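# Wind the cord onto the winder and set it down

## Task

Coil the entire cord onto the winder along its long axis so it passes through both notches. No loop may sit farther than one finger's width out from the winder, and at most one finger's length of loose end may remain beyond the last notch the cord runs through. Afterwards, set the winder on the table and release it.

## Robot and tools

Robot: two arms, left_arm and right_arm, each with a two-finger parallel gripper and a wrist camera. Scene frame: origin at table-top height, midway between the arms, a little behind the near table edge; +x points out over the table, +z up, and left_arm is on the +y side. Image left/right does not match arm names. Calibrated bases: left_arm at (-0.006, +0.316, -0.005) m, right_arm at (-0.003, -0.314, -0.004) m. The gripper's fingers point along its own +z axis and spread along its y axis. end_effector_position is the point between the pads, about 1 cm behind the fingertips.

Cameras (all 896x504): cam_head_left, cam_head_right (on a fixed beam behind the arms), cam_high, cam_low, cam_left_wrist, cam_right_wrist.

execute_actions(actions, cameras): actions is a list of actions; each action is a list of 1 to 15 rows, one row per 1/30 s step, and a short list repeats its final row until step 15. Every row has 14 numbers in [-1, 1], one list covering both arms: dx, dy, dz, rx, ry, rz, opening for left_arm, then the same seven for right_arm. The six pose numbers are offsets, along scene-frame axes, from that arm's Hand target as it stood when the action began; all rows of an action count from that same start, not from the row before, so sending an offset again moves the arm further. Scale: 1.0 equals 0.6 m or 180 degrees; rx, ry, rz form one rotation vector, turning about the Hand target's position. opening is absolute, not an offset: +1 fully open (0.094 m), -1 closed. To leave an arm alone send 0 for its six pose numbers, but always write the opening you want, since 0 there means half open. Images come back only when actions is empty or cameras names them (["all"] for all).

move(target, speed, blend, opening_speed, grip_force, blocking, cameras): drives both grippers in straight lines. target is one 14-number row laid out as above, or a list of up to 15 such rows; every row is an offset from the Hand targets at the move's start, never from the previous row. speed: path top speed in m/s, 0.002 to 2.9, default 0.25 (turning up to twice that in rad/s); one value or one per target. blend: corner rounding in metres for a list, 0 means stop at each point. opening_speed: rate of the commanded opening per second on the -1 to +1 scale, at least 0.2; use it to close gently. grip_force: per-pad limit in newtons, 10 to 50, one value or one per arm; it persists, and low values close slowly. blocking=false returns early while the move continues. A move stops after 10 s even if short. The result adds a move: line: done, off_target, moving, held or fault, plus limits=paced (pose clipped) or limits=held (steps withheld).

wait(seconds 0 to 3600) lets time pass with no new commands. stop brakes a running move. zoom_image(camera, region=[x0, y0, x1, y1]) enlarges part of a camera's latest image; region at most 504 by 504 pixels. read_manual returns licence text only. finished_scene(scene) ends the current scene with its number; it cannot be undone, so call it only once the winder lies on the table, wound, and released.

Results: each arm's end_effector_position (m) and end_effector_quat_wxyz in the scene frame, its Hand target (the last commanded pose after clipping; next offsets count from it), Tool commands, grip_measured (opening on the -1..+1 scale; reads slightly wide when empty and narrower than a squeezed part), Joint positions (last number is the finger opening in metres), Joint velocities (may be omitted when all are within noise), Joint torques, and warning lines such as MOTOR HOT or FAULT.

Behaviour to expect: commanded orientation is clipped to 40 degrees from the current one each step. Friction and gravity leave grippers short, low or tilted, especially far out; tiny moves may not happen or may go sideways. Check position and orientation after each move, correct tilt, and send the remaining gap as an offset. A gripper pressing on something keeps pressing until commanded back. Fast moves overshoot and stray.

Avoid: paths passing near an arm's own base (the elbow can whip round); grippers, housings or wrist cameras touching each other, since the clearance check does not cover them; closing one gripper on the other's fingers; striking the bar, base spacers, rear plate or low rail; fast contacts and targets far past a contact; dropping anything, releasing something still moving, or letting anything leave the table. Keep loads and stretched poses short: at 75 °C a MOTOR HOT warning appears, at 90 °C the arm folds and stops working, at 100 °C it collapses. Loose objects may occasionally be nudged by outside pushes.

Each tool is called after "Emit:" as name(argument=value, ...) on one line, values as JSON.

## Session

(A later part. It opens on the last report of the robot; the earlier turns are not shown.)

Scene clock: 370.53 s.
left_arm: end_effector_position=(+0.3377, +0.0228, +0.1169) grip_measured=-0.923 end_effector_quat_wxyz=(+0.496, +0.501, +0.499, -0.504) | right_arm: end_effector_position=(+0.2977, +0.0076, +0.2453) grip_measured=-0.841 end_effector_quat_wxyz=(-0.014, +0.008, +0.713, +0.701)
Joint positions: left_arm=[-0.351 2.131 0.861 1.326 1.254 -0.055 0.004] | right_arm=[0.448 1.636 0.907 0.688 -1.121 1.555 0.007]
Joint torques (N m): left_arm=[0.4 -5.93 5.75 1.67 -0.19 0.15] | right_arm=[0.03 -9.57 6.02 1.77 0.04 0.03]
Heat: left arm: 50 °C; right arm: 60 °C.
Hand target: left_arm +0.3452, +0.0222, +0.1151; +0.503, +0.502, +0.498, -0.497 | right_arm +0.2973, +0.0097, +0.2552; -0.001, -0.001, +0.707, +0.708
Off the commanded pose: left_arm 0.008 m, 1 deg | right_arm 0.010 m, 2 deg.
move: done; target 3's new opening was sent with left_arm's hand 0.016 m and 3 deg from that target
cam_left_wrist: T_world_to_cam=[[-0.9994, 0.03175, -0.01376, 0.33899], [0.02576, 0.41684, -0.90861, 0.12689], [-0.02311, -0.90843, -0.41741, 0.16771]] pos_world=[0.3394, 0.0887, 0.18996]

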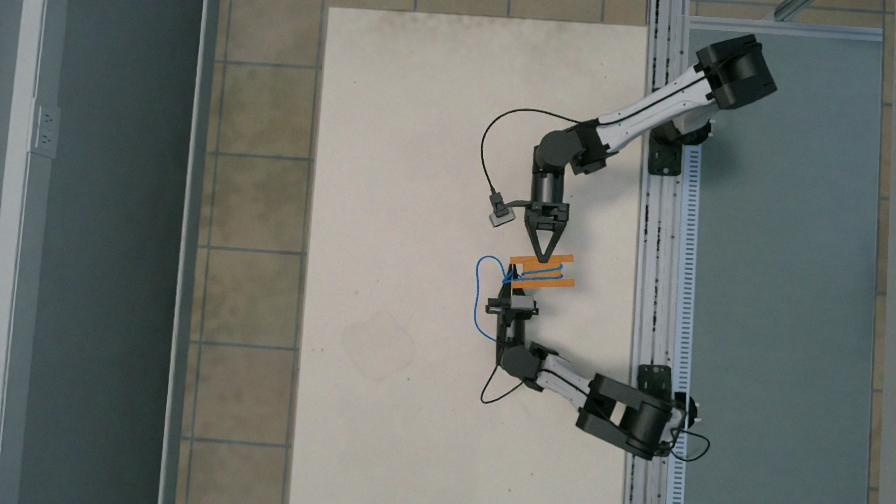

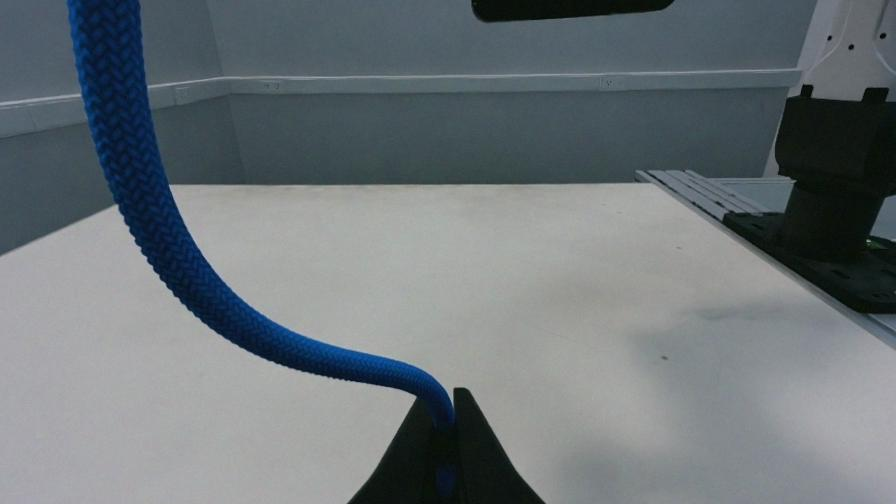

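Emit:
move(target=[[0,0,0,0,0,0,-0.93,0,0,0,0,-0.5,0,-0.95],[0,0,0,0,0,0,0.2,0,0,0,0,-1.0,0,-0.95]], speed=0.4, blend=[0.05,0])

Emit:
move(target=[[0,0.18,0,0,0,0,0.2,0,0,0,0,0,0,-0.95],[-0.067,0.18,0.208,0,0.5,0,-0.3,0,0,0,0,0,0,-0.95]], speed=[0.35,0.6], cameras=["cam_left_wrist","cam_low"])

Emit:
zoom_image(camera="cam_low", region=[470, 205, 610, 345])

Scene clock: 385.00 s.
left_arm: end_effector_position=(+0.3421, +0.0212, +0.1216) grip_measured=+0.198 end_effector_quat_wxyz=(+0.502, +0.504, +0.493, -0.501) | right_arm: end_effector_position=(+0.3003, +0.0061, +0.2339) grip_measured=-0.841 end_effector_quat_wxyz=(+0.694, -0.719, +0.034, +0.016)
Joint positions: left_arm=[-0.351 2.133 0.883 1.324 1.254 -0.054 0.056] | right_arm=[0.449 1.636 0.881 0.677 -1.087 -1.579 0.007]
Joint torques (N m): left_arm=[0.38 -6.16 4.16 1.67 -0.21 0.15] | right_arm=[0.42 -9.62 7.35 1.66 -0.25 -0.12]
Heat: left arm: 48 °C; right arm: 59 °C.
Hand target: left_arm +0.3453, +0.0222, +0.1152; +0.503, +0.502, +0.498, -0.497 | right_arm +0.2972, +0.0097, +0.2551; +0.707, -0.708, +0.001, +0.000
Off the commanded pose: left_arm 0.007 m, 1 deg | right_arm 0.022 m, 5 deg.
move: off_target (right_arm); target 2's new opening was sent with left_arm's hand 0.014 m and 3 deg from that target

Scene clock: 389.77 s.
left_arm: end_effector_position=(+0.3067, +0.1289, +0.2264) grip_measured=-0.298 end_effector_quat_wxyz=(-0.015, -0.019, +0.715, -0.699) | right_arm: end_effector_position=(+0.3003, +0.0061, +0.2341) grip_measured=-0.841 end_effector_quat_wxyz=(+0.694, -0.719, +0.034, +0.015)
Joint positions: left_arm=[-0.052 1.577 0.796 0.629 1.537 -1.463 0.033] | right_arm=[0.449 1.636 0.881 0.678 -1.087 -1.579 0.007]
Joint torques (N m): left_arm=[0.54 -6.6 6.57 2 0.15 -0.06] | right_arm=[0.38 -9.7 7.39 1.73 -0.23 -0.08]
Heat: left arm: 48 °C; right arm: 59 °C.
Hand target: left_arm +0.3051, +0.1302, +0.2399; +0.003, +0.003, +0.708, -0.706 | right_arm +0.2973, +0.0097, +0.2551; +0.707, -0.708, +0.001, +0.000
Off the commanded pose: left_arm 0.014 m, 3 deg | right_arm 0.022 m, 5 deg.
move: off_target (left_arm); target 2's new opening was sent with left_arm's hand 0.015 m and 4 deg from that target
cam_left_wrist: T_world_to_cam=[[0.02782, -0.00093, 0.99961, -0.23408], [-0.91064, 0.41239, 0.02572, 0.25927], [-0.41225, -0.91101, 0.01062, 0.33181]] pos_world=[0.37941, 0.19514, 0.2238]
Images, in order (width x height): cam_low 896x504, cam_left_wrist 896x504.

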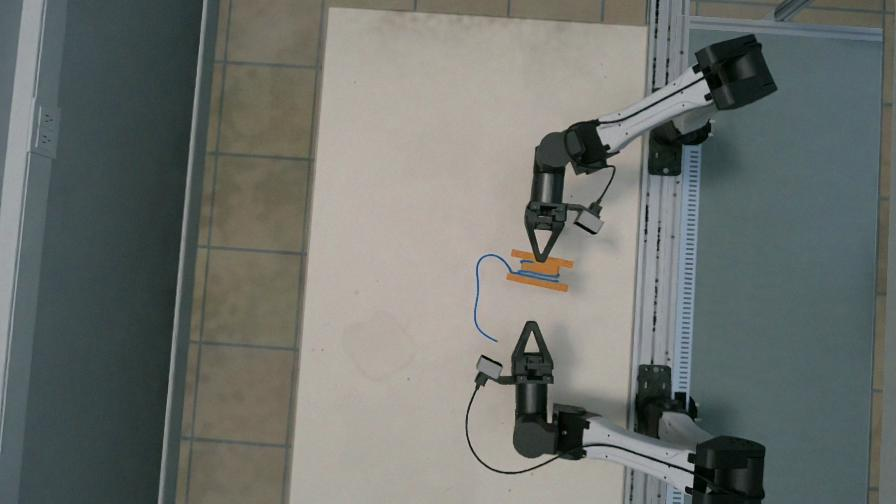

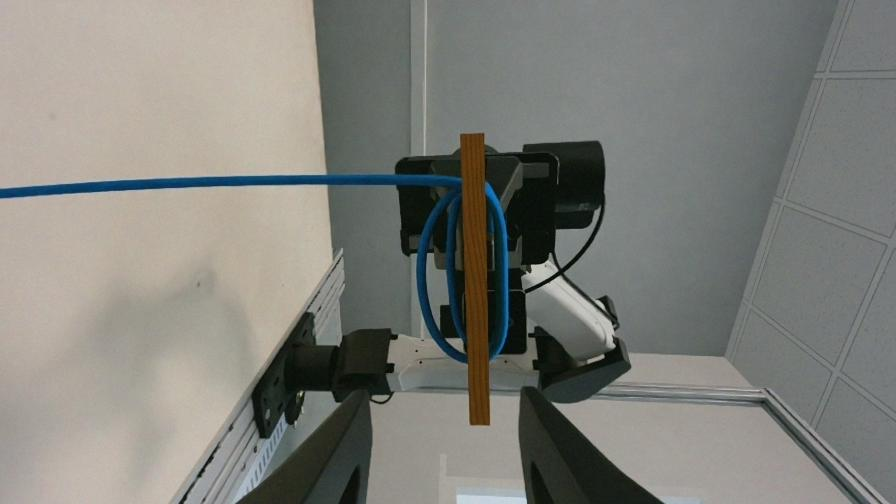

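Scaled by 3.600 from the camera's image (finer frame: 1280x720).

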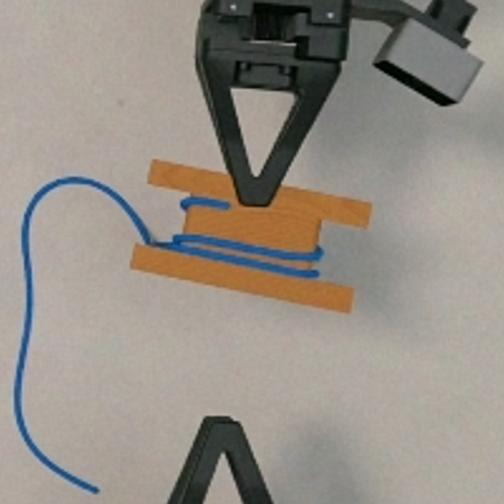

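Emit:
move(target=[[0.002,-0.03,-0.003,0,0.02,0,-0.3,0,0,0,0,0,0,-0.95],[0.002,-0.138,-0.003,0,0.02,0,-0.3,0,0,0,0,0,0,-0.95],[0.002,-0.138,-0.003,0,0.02,0,-0.95,0,0,0,0,0,0,-0.95],[0.002,-0.138,0.015,0,0.015,0,-0.95,0,0,0,0,0,0,-0.3],[0.0,-0.138,0.03,0,0.0,0,-0.95,0,-0.2,0,0,0,0,0.4]], speed=0.25)

Emit:
move(target=[[0,0,0,0,0,0,-0.95,0.068,0,-0.263,0,0.5,0,0.4],[0,0,0,0,0,0,-0.95,0.068,0.233,-0.263,0,0.5,0,0.4],[0,0,0,0,0,0,-0.95,0.068,0.233,-0.263,0,0.5,0,-0.92]], speed=[0.6,0.25,0.2], cameras=["cam_right_wrist","cam_low"])

Emit:
zoom_image(camera="cam_low", region=[470, 205, 610, 345])

Scene clock: 410.93 s.
left_arm: end_effector_position=(+0.3028, +0.0488, +0.2366) grip_measured=-0.855 end_effector_quat_wxyz=(-0.028, -0.020, +0.713, -0.700) | right_arm: end_effector_position=(+0.3053, -0.1076, +0.2450) grip_measured=+0.397 end_effector_quat_wxyz=(+0.705, -0.709, +0.019, +0.007)
Joint positions: left_arm=[-0.303 1.616 0.835 0.78 1.304 -1.632 0.007] | right_arm=[0.097 1.53 0.79 0.692 -1.449 -1.59 0.066]
Joint torques (N m): left_arm=[-0.23 -7.57 8.17 1.8 -0.23 0.23] | right_arm=[-1.13 -10.41 4.72 1.13 -0.32 -0.08]
Heat: left arm: 47 °C; right arm: 59 °C.
Hand target: left_arm +0.3051, +0.0474, +0.2579; +0.003, +0.003, +0.708, -0.706 | right_arm +0.2973, -0.1103, +0.2551; +0.707, -0.708, +0.001, -0.001
Off the commanded pose: left_arm 0.021 m, 4 deg | right_arm 0.013 m, 2 deg.
move: off_target (left_arm, right_arm); target 3's new opening was sent with left_arm's hand 0.013 m and 3 deg from that target; target 4's new opening was sent with right_arm's hand 0.019 m and 4 deg from that target; target 5's new opening was sent with right_arm's hand 0.013 m and 2 deg from that target

Scene clock: 415.80 s.
left_arm: end_effector_position=(+0.3029, +0.0488, +0.2368) grip_measured=-0.855 end_effector_quat_wxyz=(-0.027, -0.019, +0.713, -0.700) | right_arm: end_effector_position=(+0.3388, +0.0272, +0.1046) grip_measured=-0.917 end_effector_quat_wxyz=(+0.500, -0.505, +0.497, +0.498)
Joint positions: left_arm=[-0.303 1.616 0.836 0.78 1.304 -1.632 0.007] | right_arm=[0.446 2.194 0.935 1.251 -1.123 -0.026 0.004]
Joint torques (N m): left_arm=[-0.17 -7.53 8.17 1.8 -0.23 0.24] | right_arm=[0.21 -9.31 3.66 1.65 0.08 -0.02]
Heat: left arm: 47 °C; right arm: 59 °C.
Hand target: left_arm +0.3051, +0.0474, +0.2581; +0.003, +0.003, +0.708, -0.706 | right_arm +0.3379, +0.0296, +0.0973; +0.498, -0.501, +0.501, +0.500
Off the commanded pose: left_arm 0.021 m, 4 deg | right_arm 0.008 m, 1 deg.
move: done
cam_right_wrist: T_world_to_cam=[[0.99965, 0.00238, 0.02626, -0.34224], [0.02461, -0.44241, -0.89647, 0.13509], [0.00948, 0.89681, -0.44232, 0.10799]] pos_world=[0.33777, -0.03627, 0.17786]
Images, in order (width x height): cam_low 896x504, cam_right_wrist 896x504.

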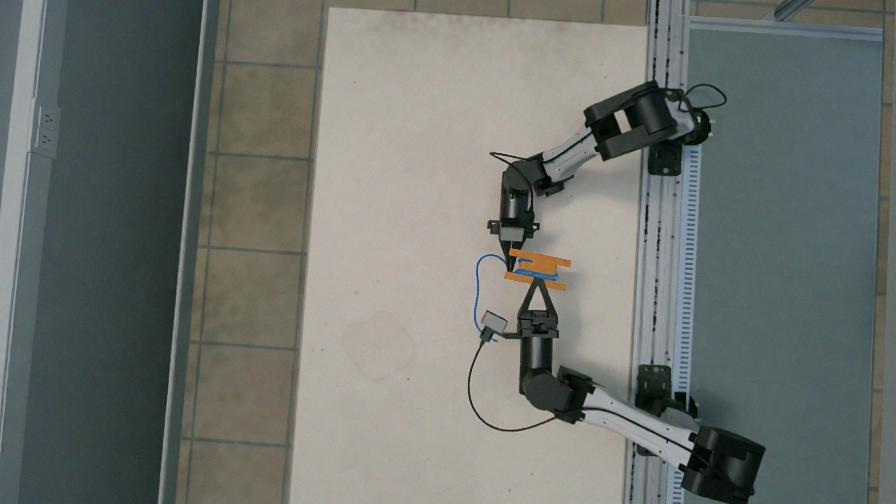

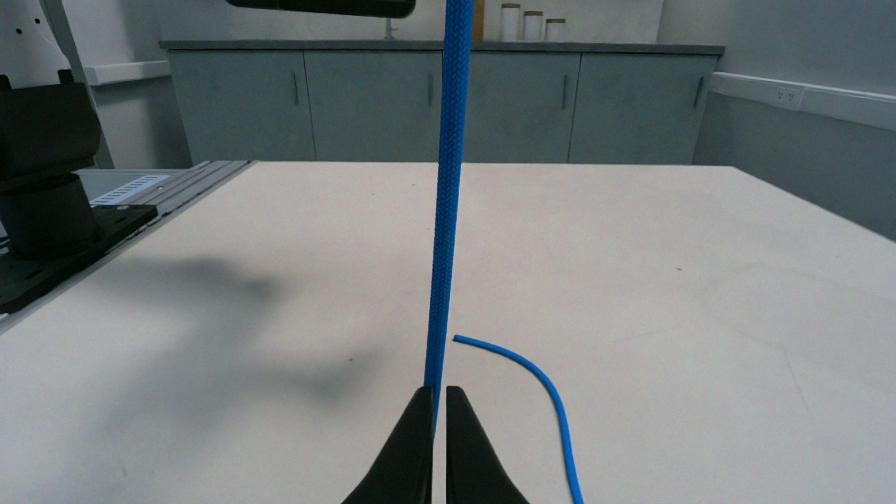

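Scaled by 3.600 from the camera's image (finer frame: 1280x720).

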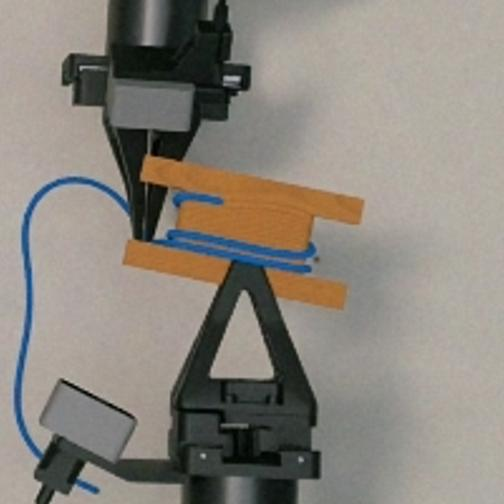

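Emit:
move(target=[[0,0,0,0,0,0,-0.95,0.005,-0.015,0,0,0,0,-0.92],[0,0,0,0,-0.5,0,-0.95,0.005,-0.03,0,0,0,0,-0.92],[0,0,0,0,-1.0,0,-0.95,0.005,-0.03,0,0,0,0,0.2]], speed=[0.2,0.4,0.4], blend=[0,0.05,0])

Emit:
move(target=[[0,0,0,0,0,0,-0.95,0,-0.22,0,0,0,0,0.2],[0,0,0,0,0,0,-0.95,-0.073,-0.22,0.235,0,0.5,0,-0.2]], speed=[0.35,0.6], cameras=["cam_right_wrist","cam_low"])

Emit:
zoom_image(camera="cam_low", region=[470, 205, 610, 345])

Scene clock: 430.43 s.
left_arm: end_effector_position=(+0.3032, +0.0487, +0.2395) grip_measured=-0.855 end_effector_quat_wxyz=(+0.703, +0.711, +0.015, -0.022) | right_arm: end_effector_position=(+0.3421, +0.0142, +0.1008) grip_measured=+0.197 end_effector_quat_wxyz=(+0.500, -0.501, +0.502, +0.497)
Joint positions: left_arm=[-0.303 1.616 0.836 0.802 1.302 1.501 0.007] | right_arm=[0.413 2.194 0.915 1.263 -1.145 -0.026 0.056]
Joint torques (N m): left_arm=[-0.2 -7.16 7.86 1.59 -0.23 0.08] | right_arm=[-1.14 -10.14 3.37 1.59 -0.18 0.02]
Heat: left arm: 47 °C; right arm: 59 °C.
Hand target: left_arm +0.3051, +0.0474, +0.2580; +0.708, +0.706, -0.003, +0.003 | right_arm +0.3410, +0.0117, +0.0973; +0.499, -0.501, +0.501, +0.500
Off the commanded pose: left_arm 0.019 m, 4 deg | right_arm 0.005 m, 0 deg.
move: off_target (left_arm)

Scene clock: 435.90 s.
left_arm: end_effector_position=(+0.3032, +0.0487, +0.2395) grip_measured=-0.855 end_effector_quat_wxyz=(+0.703, +0.711, +0.015, -0.022) | right_arm: end_effector_position=(+0.3013, -0.1222, +0.2328) grip_measured=-0.197 end_effector_quat_wxyz=(-0.007, +0.012, +0.710, +0.704)
Joint positions: left_arm=[-0.303 1.616 0.836 0.802 1.302 1.502 0.007] | right_arm=[0.049 1.534 0.764 0.649 -1.507 1.467 0.038]
Joint torques (N m): left_arm=[-0.21 -7.15 7.9 1.59 -0.23 0.08] | right_arm=[0.25 -8.58 4.86 1.48 -0.14 -0.06]
Heat: left arm: 47 °C; right arm: 60 °C.
Hand target: left_arm +0.3051, +0.0474, +0.2581; +0.708, +0.706, -0.003, +0.003 | right_arm +0.2972, -0.1204, +0.2384; -0.001, -0.001, +0.707, +0.708
Off the commanded pose: left_arm 0.019 m, 4 deg | right_arm 0.007 m, 2 deg.
move: done
cam_right_wrist: T_world_to_cam=[[-0.01, -0.01192, -0.99988, 0.23362], [-0.90068, -0.43424, 0.01418, 0.25266], [-0.43436, 0.90072, -0.00639, 0.33178]] pos_world=[0.37402, -0.18634, 0.23213]
Images, in order (width x height): cam_low 896x504, cam_right_wrist 896x504.

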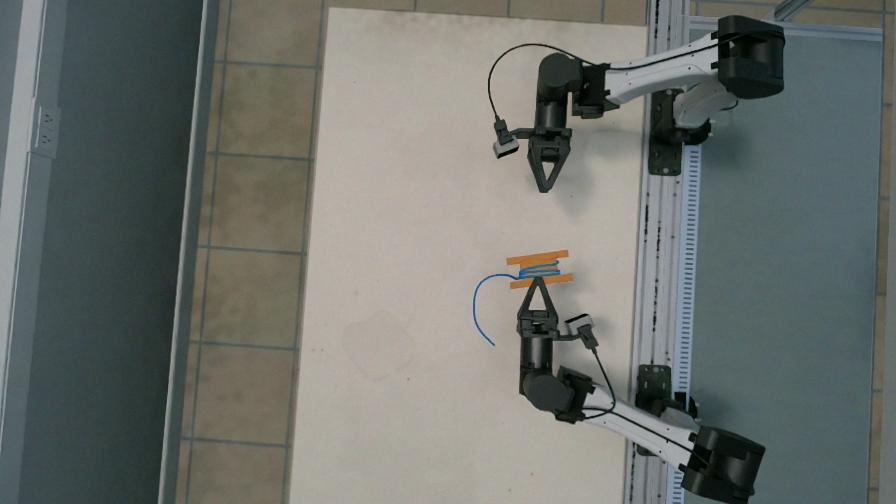

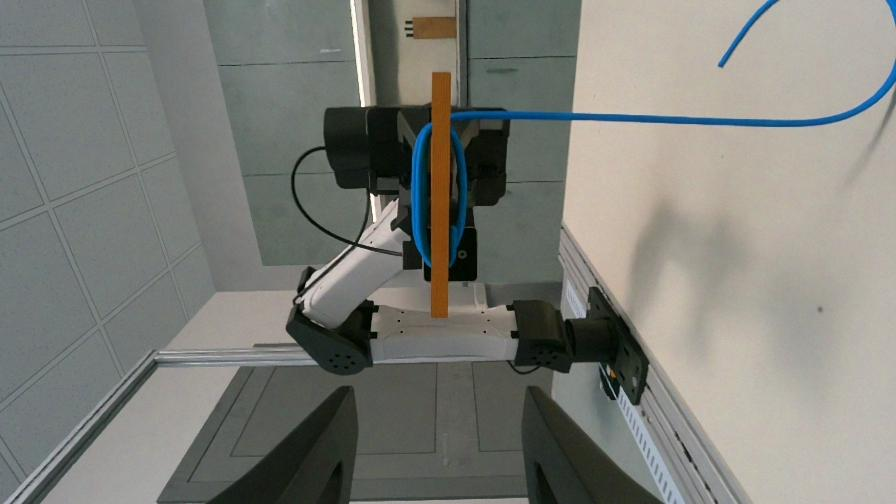

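Scaled by 3.600 from the camera's image (finer frame: 1280x720).

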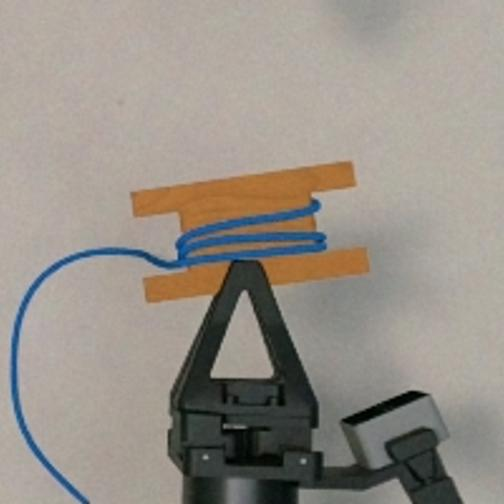

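Emit:
move(target=[[0,0,0,0,0,0,-0.95,0.026,0.1,-0.001,0,0,0.02,-0.2],[0,0,0,0,0,0,-0.95,0.026,0.204,-0.001,0,0,0.02,-0.2],[0,0,0,0,0,0,-0.95,0.026,0.204,-0.001,0,0,0.02,-0.95]], speed=0.2, blend=0.01, cameras=["cam_right_wrist","cam_low"])

Scene clock: 467.50 s.
left_arm: end_effector_position=(+0.3034, +0.0487, +0.2392) grip_measured=-0.855 end_effector_quat_wxyz=(+0.702, +0.711, +0.015, -0.021) | right_arm: end_effector_position=(+0.3066, -0.0021, +0.2345) grip_measured=-0.849 end_effector_quat_wxyz=(-0.033, -0.019, +0.709, +0.704)
Joint positions: left_arm=[-0.303 1.616 0.836 0.798 1.301 1.508 0.007] | right_arm=[0.399 1.717 0.934 0.76 -1.237 1.56 0.007]
Joint torques (N m): left_arm=[-0.2 -7.19 7.73 1.63 -0.21 0.03] | right_arm=[0.08 -7.32 7.2 1.64 0.07 -0.1]
Heat: left arm: 47 °C; right arm: 58 °C.
Hand target: left_arm +0.3051, +0.0474, +0.2580; +0.708, +0.707, -0.003, +0.003 | right_arm +0.3128, +0.0020, +0.2377; -0.024, -0.023, +0.706, +0.707
Off the commanded pose: left_arm 0.019 m, 4 deg | right_arm 0.008 m, 1 deg.
move: done
cam_right_wrist: T_world_to_cam=[[-0.00237, -0.011, -0.99994, 0.23446], [-0.86369, -0.50397, 0.00759, 0.29956], [-0.50402, 0.86365, -0.00831, 0.24762]] pos_world=[0.38408, -0.06031, 0.23423]
Images, in order (width x height): cam_low 896x504, cam_right_wrist 896x504.

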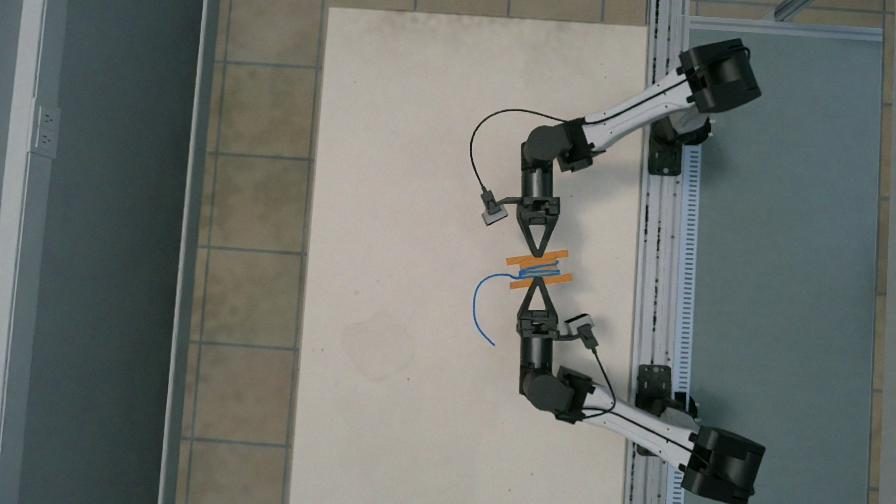

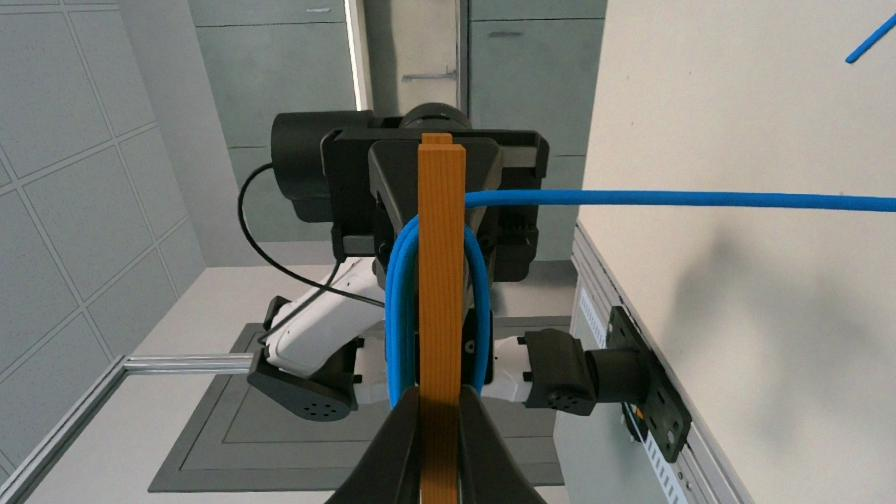

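Emit:
move(target=[[0,0,0,0,0,0,-0.3,0,0,0,0,0,0,-0.95],[0,0.267,0,0,0,0,-0.3,0,0,0.035,0,0,0,-0.95]], speed=0.25)

Emit:
move(target=[[0.072,-0.1,-0.268,0,0.5,0,0.4,0,0,0,0,0,0,-0.95],[0.072,-0.336,-0.268,0,0.5,0,0.4,0,0,0,0,0,0,-0.95],[0.072,-0.336,-0.268,0,0.5,0,-0.92,0,0,0,0,0,0,-0.95]], speed=0.3, cameras=["cam_left_wrist","cam_low"])

Scene clock: 481.03 s.
left_arm: end_effector_position=(+0.3173, +0.2076, +0.2525) grip_measured=-0.302 end_effector_quat_wxyz=(+0.697, +0.709, +0.079, +0.075) | right_arm: end_effector_position=(+0.3113, -0.0002, +0.2401) grip_measured=-0.849 end_effector_quat_wxyz=(-0.040, -0.011, +0.712, +0.701)
Joint positions: left_arm=[0.205 1.482 0.744 0.798 1.581 1.507 0.033] | right_arm=[0.399 1.717 0.974 0.697 -1.236 1.56 0.007]
Joint torques (N m): left_arm=[0.68 -6.37 5.03 1.35 0.38 -0.1] | right_arm=[0.05 -11.36 7.57 1.42 0.06 -0.09]
Heat: left arm: 47 °C; right arm: 56 °C.
Hand target: left_arm +0.3051, +0.2076, +0.2580; +0.708, +0.707, -0.003, +0.003 | right_arm +0.3128, +0.0021, +0.2587; -0.024, -0.023, +0.706, +0.707
Off the commanded pose: left_arm 0.013 m, 13 deg | right_arm 0.019 m, 3 deg.
joint sent to its limit (left arm) — joint 5 (wrist yaw), upper limit. The joint targets are off in orientation, not in position.
move: off_target (left_arm, right_arm)

Scene clock: 487.33 s.
left_arm: end_effector_position=(+0.3477, +0.0071, +0.1027) grip_measured=-0.918 end_effector_quat_wxyz=(+0.499, +0.507, +0.496, -0.498) | right_arm: end_effector_position=(+0.3113, -0.0002, +0.2400) grip_measured=-0.849 end_effector_quat_wxyz=(-0.041, -0.010, +0.712, +0.701)
Joint positions: left_arm=[-0.382 2.205 0.929 1.313 1.222 -0.018 0.004] | right_arm=[0.399 1.717 0.974 0.697 -1.236 1.56 0.007]
Joint torques (N m): left_arm=[-0.36 -6.09 3.55 2.14 -0.27 -0.11] | right_arm=[-0.14 -11.44 7.88 1.42 0.09 -0.02]
Heat: left arm: 46 °C; right arm: 57 °C.
Hand target: left_arm +0.3483, +0.0061, +0.0971; +0.502, +0.502, +0.498, -0.497 | right_arm +0.3128, +0.0021, +0.2587; -0.024, -0.023, +0.706, +0.707
Off the commanded pose: left_arm 0.006 m, 1 deg | right_arm 0.019 m, 3 deg.
move: done
cam_left_wrist: T_world_to_cam=[[-0.99899, 0.03132, -0.03216, 0.35113], [0.04237, 0.42105, -0.90605, 0.11419], [-0.01484, -0.9065, -0.42195, 0.14537]] pos_world=[0.34809, 0.0727, 0.17609]
Images, in order (width x height): cam_low 896x504, cam_left_wrist 896x504.

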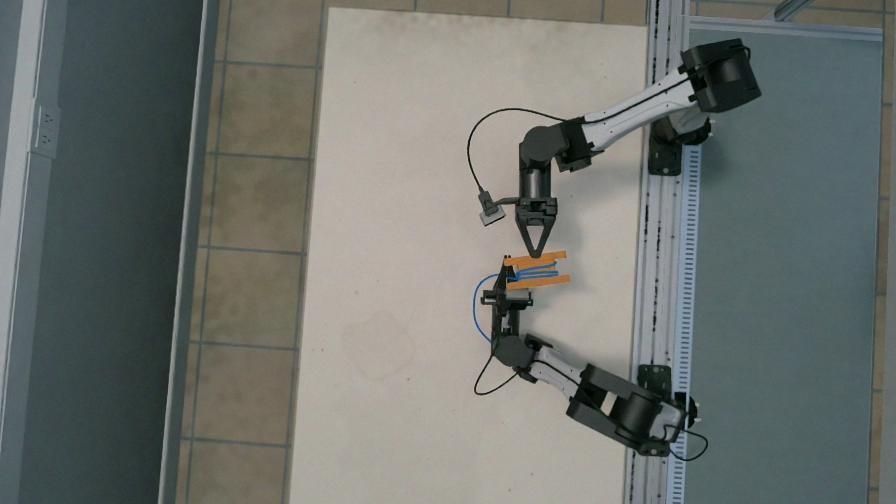

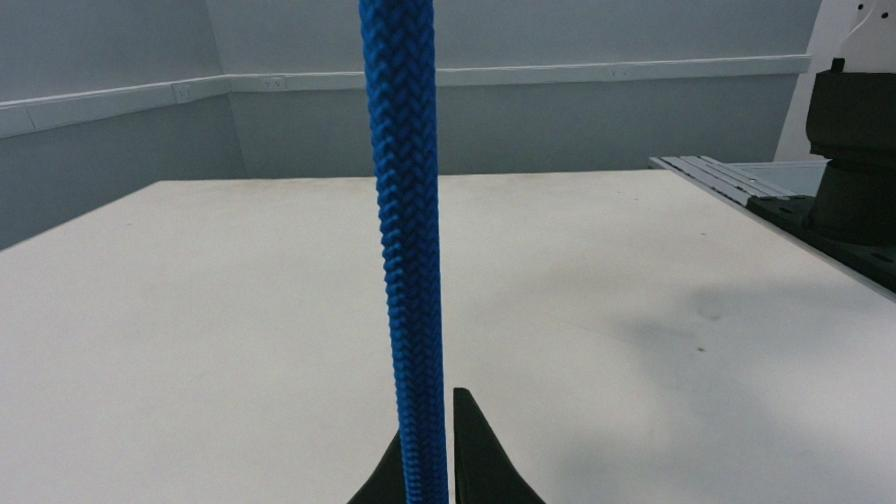

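Emit:
move(target=[[0,0,0,0,0,0,-0.92,0,0,0,0,-0.5,0,-0.95],[0,0,0,0,0,0,-0.92,0,0,0,0,-1.0,0,-0.95]], speed=0.45, blend=0.05)

Emit:
move(target=[[0,0,0,0,0,0,0.2,0,0,0,0,0,0,-0.95],[0,0.2,0,0,0,0,0.2,0,0,0,0,0,0,-0.95],[-0.07,0.268,0.232,0,0.5,0,-0.2,0,0,0,0,0,0,-0.95]], speed=0.3, cameras=["cam_left_wrist","cam_low"])

Scene clock: 505.00 s.
left_arm: end_effector_position=(+0.3477, +0.0071, +0.1027) grip_measured=-0.918 end_effector_quat_wxyz=(+0.499, +0.507, +0.496, -0.498) | right_arm: end_effector_position=(+0.3183, +0.0022, +0.2377) grip_measured=-0.849 end_effector_quat_wxyz=(+0.697, -0.716, +0.045, +0.000)
Joint positions: left_arm=[-0.382 2.205 0.929 1.313 1.222 -0.018 0.004] | right_arm=[0.424 1.664 0.918 0.688 -1.074 -1.569 0.007]
Joint torques (N m): left_arm=[-0.35 -6.08 3.6 2.12 -0.27 -0.11] | right_arm=[0.17 -12.96 5.6 1.44 0.08 -0.14]
Heat: left arm: 46 °C; right arm: 60 °C.
Hand target: left_arm +0.3483, +0.0061, +0.0971; +0.502, +0.502, +0.498, -0.497 | right_arm +0.3128, +0.0020, +0.2586; +0.706, -0.707, +0.024, -0.023
Off the commanded pose: left_arm 0.006 m, 1 deg | right_arm 0.022 m, 4 deg.
move: off_target (right_arm)

Scene clock: 510.93 s.
left_arm: end_effector_position=(+0.3078, +0.1645, +0.2209) grip_measured=-0.198 end_effector_quat_wxyz=(+0.006, -0.028, +0.710, -0.703) | right_arm: end_effector_position=(+0.3183, +0.0022, +0.2377) grip_measured=-0.849 end_effector_quat_wxyz=(+0.697, -0.716, +0.045, +0.000)
Joint positions: left_arm=[0.063 1.572 0.764 0.62 1.611 -1.411 0.038] | right_arm=[0.424 1.664 0.918 0.688 -1.074 -1.57 0.007]
Joint torques (N m): left_arm=[0.68 -6.97 7.41 1.56 0.2 -0.07] | right_arm=[0.17 -12.93 5.6 1.44 0.06 -0.15]
Heat: left arm: 46 °C; right arm: 60 °C.
Hand target: left_arm +0.3062, +0.1668, +0.2363; +0.003, +0.003, +0.708, -0.707 | right_arm +0.3128, +0.0020, +0.2586; +0.706, -0.707, +0.024, -0.023
Off the commanded pose: left_arm 0.016 m, 4 deg | right_arm 0.022 m, 4 deg.
joint sent to its limit (left arm) — joint 5 (wrist yaw), upper limit. The joint targets still meet the commanded pose.
move: off_target (left_arm); target 3's new opening was sent with left_arm's hand 0.016 m and 4 deg from that target
cam_left_wrist: T_world_to_cam=[[0.01004, 0.01176, 0.99988, -0.22531], [-0.92772, 0.37323, 0.00493, 0.26198], [-0.37313, -0.92766, 0.01466, 0.35462]] pos_world=[0.37762, 0.23384, 0.2188]
Images, in order (width x height): cam_low 896x504, cam_left_wrist 896x504.

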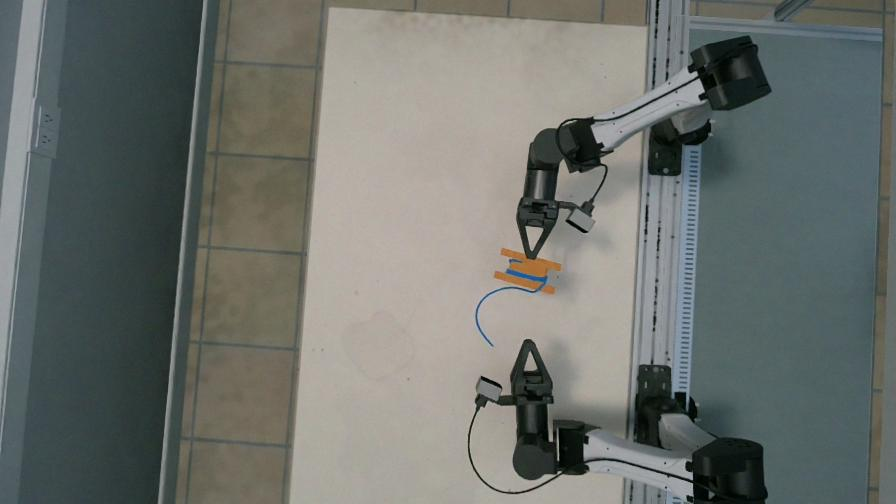

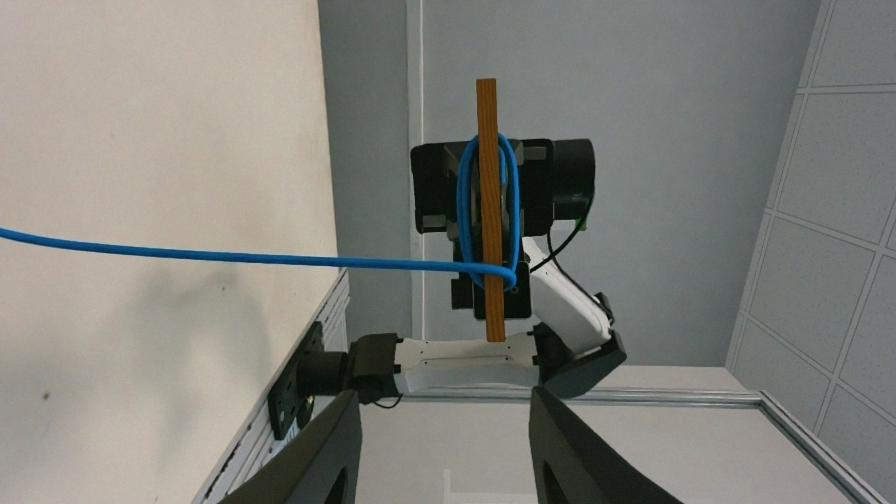

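Emit:
move(target=[[-0.015,-0.02,-0.127,0,-0.5,0,0.4,0,0,0,0,0,0,-0.95],[-0.015,-0.175,-0.127,0,-0.5,0,0.4,0,0,0,0,0,0,-0.95],[-0.015,-0.175,-0.127,0,-0.5,0,-0.9,0,0,0,0,0,0,-0.95]], speed=0.3, cameras=["cam_left_wrist","cam_low","cam_high"])

Scene clock: 544.60 s.
left_arm: end_effector_position=(+0.2906, +0.0651, +0.1561) grip_measured=-0.898 end_effector_quat_wxyz=(+0.491, +0.500, +0.506, -0.503) | right_arm: end_effector_position=(+0.3183, +0.0022, +0.2377) grip_measured=-0.849 end_effector_quat_wxyz=(+0.697, -0.716, +0.045, +0.000)
Joint positions: left_arm=[-0.268 1.823 0.631 1.215 1.334 -0.036 0.005] | right_arm=[0.424 1.664 0.918 0.688 -1.074 -1.57 0.007]
Joint torques (N m): left_arm=[-0.51 -4.23 6.04 2.03 -0.25 -0.12] | right_arm=[0.32 -13.15 5.65 1.46 0.07 -0.13]
Heat: left arm: 45 °C; right arm: 64 °C.
Hand target: left_arm +0.2973, +0.0618, +0.1602; +0.502, +0.502, +0.498, -0.497 | right_arm +0.3128, +0.0020, +0.2586; +0.706, -0.707, +0.024, -0.023
Off the commanded pose: left_arm 0.008 m, 2 deg | right_arm 0.022 m, 4 deg.
move: done
cam_left_wrist: T_world_to_cam=[[-0.99958, 0.02877, -0.00236, 0.28968], [0.01445, 0.42783, -0.90374, 0.14792], [-0.02499, -0.9034, -0.42807, 0.22329]] pos_world=[0.293, 0.1301, 0.22995]
Images, in order (width x height): cam_high 896x504, cam_low 896x504, cam_left_wrist 896x504.

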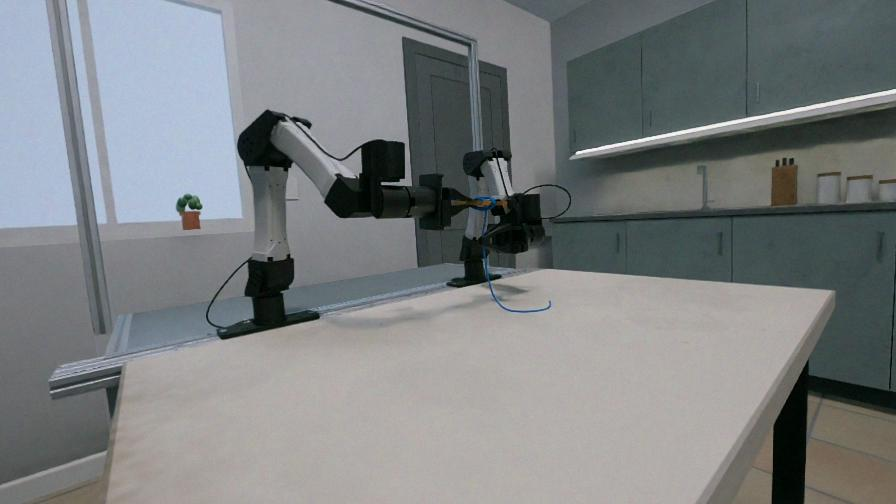

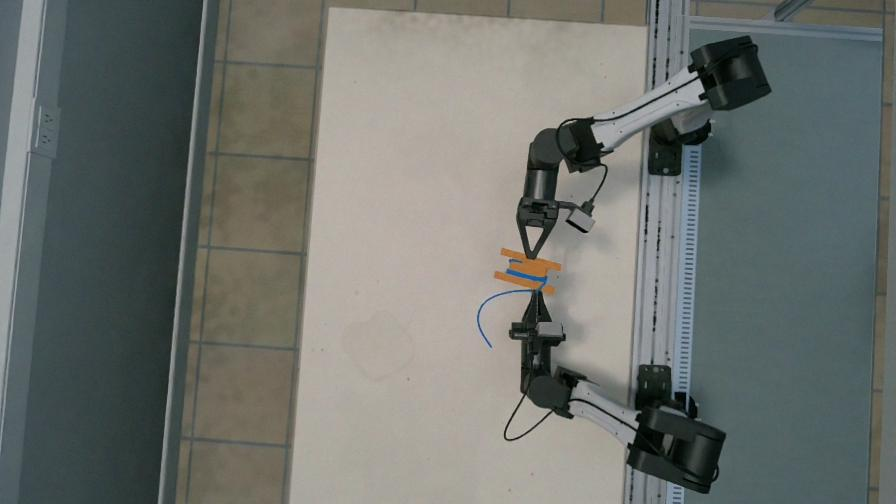

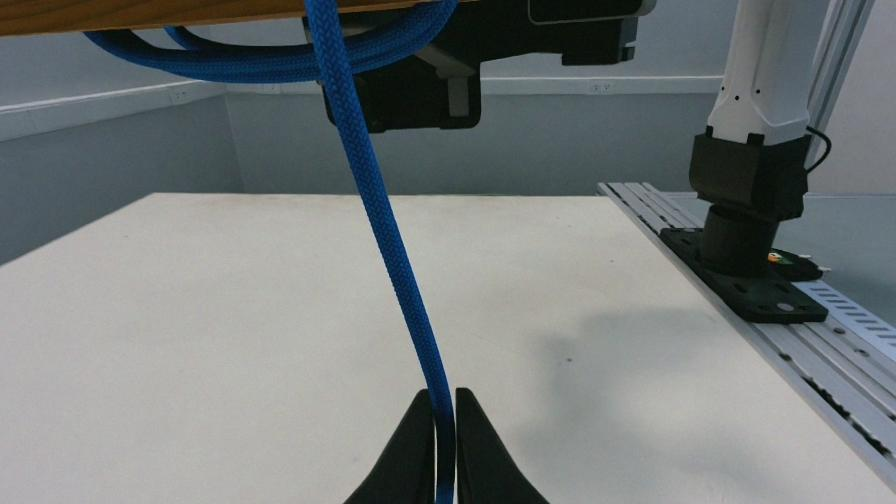

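Emit:
move(target=[[-0.117,0.0,0.06,0,0,0,-0.9,0,0,0,0,0,0,-0.95],[-0.117,-0.042,0.16,0,0,0,-0.9,0,0,0,0,0,0,-0.95],[-0.08,-0.042,-0.1,0,0,0,-0.9,0,0,0,0,0,0,-0.95]], speed=0.2, blend=0.01, cameras=["cam_left_wrist","cam_low"])

Scene clock: 555.20 s.
left_arm: end_effector_position=(+0.2466, +0.0355, +0.0971) grip_measured=-0.898 end_effector_quat_wxyz=(+0.486, +0.504, +0.510, -0.500) | right_arm: end_effector_position=(+0.3183, +0.0022, +0.2377) grip_measured=-0.849 end_effector_quat_wxyz=(+0.697, -0.716, +0.045, +0.000)
Joint positions: left_arm=[-0.415 2 0.472 1.502 1.188 0.009 0.005] | right_arm=[0.424 1.664 0.918 0.688 -1.074 -1.57 0.007]
Joint torques (N m): left_arm=[0.59 -4.19 2.99 2.47 -0.1 -0.11] | right_arm=[0.21 -12.97 5.85 1.5 0.06 -0.15]
Heat: left arm: 44 °C; right arm: 64 °C.
Hand target: left_arm +0.2493, +0.0366, +0.1002; +0.502, +0.502, +0.498, -0.497 | right_arm +0.3128, +0.0020, +0.2586; +0.706, -0.707, +0.024, -0.023
Off the commanded pose: left_arm 0.004 m, 2 deg | right_arm 0.022 m, 4 deg.
joint sent to its limit (left arm) — joint 4 (wrist pitch), upper limit. The joint targets still meet the commanded pose.
move: done
cam_left_wrist: T_world_to_cam=[[-0.99955, 0.03007, 0.00003, 0.24609], [0.01325, 0.44153, -0.89715, 0.10708], [-0.02699, -0.89674, -0.44173, 0.17181]] pos_world=[0.2492, 0.09939, 0.17195]
Images, in order (width x height): cam_low 896x504, cam_left_wrist 896x504.

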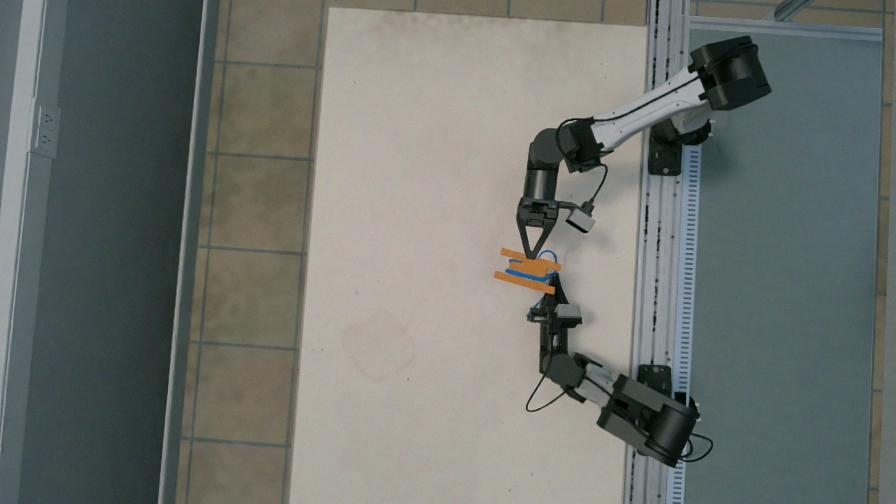

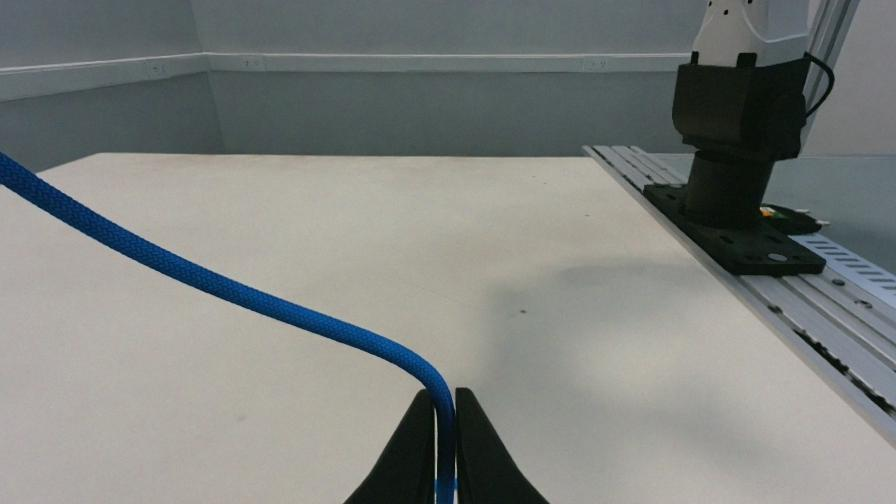

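Emit:
zoom_image(camera="cam_low", region=[470, 220, 610, 320])

Scaled by 3.600 from the camera's image (finer frame: 1280x720).

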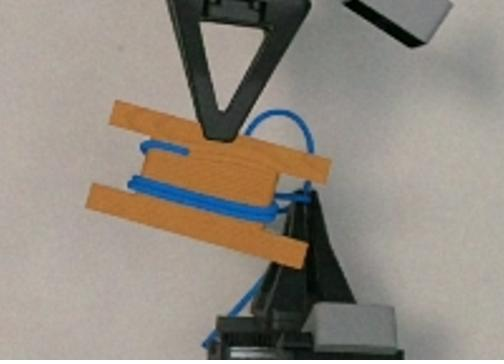

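Emit:
move(target=[[0,0,0,0,0,0,0.4,0,0,0,0,0,0,-0.95],[0,0.2,0,0,0,0,0.4,0,0,0,0,0,0,-0.95],[0.115,0.217,0.24,0,0.5,0,-0.2,0,0,0,0,0,0,-0.95]], speed=0.3, cameras=["cam_left_wrist","cam_low"])

Emit:
zoom_image(camera="cam_low", region=[470, 220, 610, 320])

Scene clock: 578.87 s.
left_arm: end_effector_position=(+0.3195, +0.1646, +0.2271) grip_measured=-0.198 end_effector_quat_wxyz=(+0.004, -0.028, +0.710, -0.703) | right_arm: end_effector_position=(+0.3183, +0.0022, +0.2377) grip_measured=-0.849 end_effector_quat_wxyz=(+0.697, -0.716, +0.045, +0.000)
Joint positions: left_arm=[0.06 1.604 0.823 0.606 1.611 -1.426 0.038] | right_arm=[0.424 1.664 0.918 0.688 -1.074 -1.57 0.007]
Joint torques (N m): left_arm=[0.7 -7.28 7.76 1.53 0.2 -0.03] | right_arm=[-0.06 -13.18 5.76 1.46 0.06 -0.13]
Heat: left arm: 42 °C; right arm: 65 °C.
Hand target: left_arm +0.3183, +0.1668, +0.2441; +0.003, +0.003, +0.708, -0.706 | right_arm +0.3128, +0.0020, +0.2586; +0.706, -0.707, +0.024, -0.023
Off the commanded pose: left_arm 0.017 m, 4 deg | right_arm 0.022 m, 4 deg.
joint sent to its limit (left arm) — joint 5 (wrist yaw), upper limit. The joint targets still meet the commanded pose.
move: off_target (left_arm); target 3's new opening was sent with left_arm's hand 0.017 m and 4 deg from that target
cam_left_wrist: T_world_to_cam=[[0.01292, 0.01154, 0.99985, -0.2325], [-0.9264, 0.37646, 0.00763, 0.27128], [-0.37631, -0.92636, 0.01556, 0.35956]] pos_world=[0.38962, 0.23364, 0.2248]
Images, in order (width x height): cam_low 896x504, cam_left_wrist 896x504.

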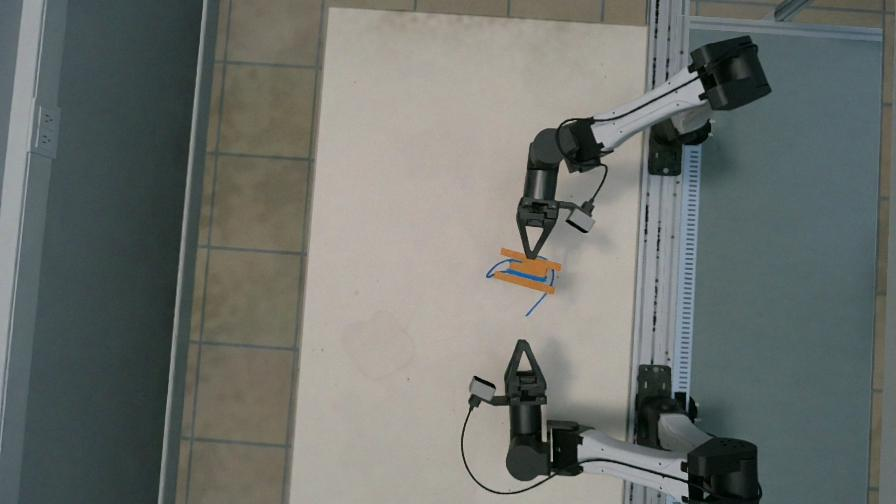

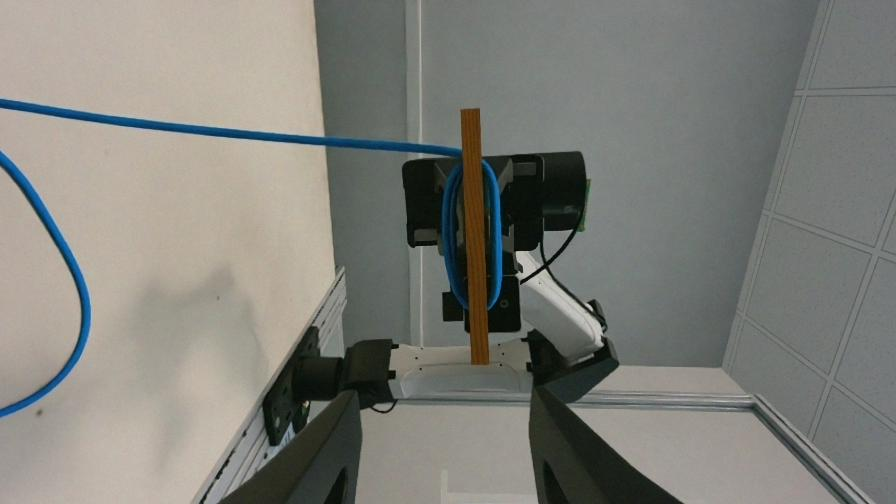

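Scaled by 3.600 from the camera's image (finer frame: 1280x720).

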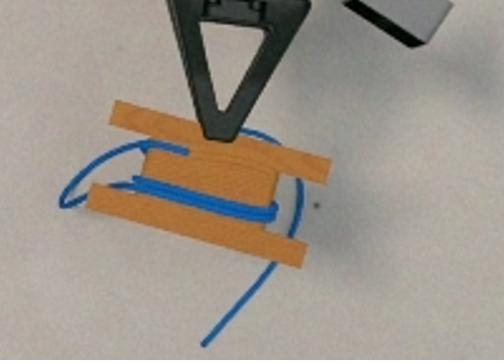

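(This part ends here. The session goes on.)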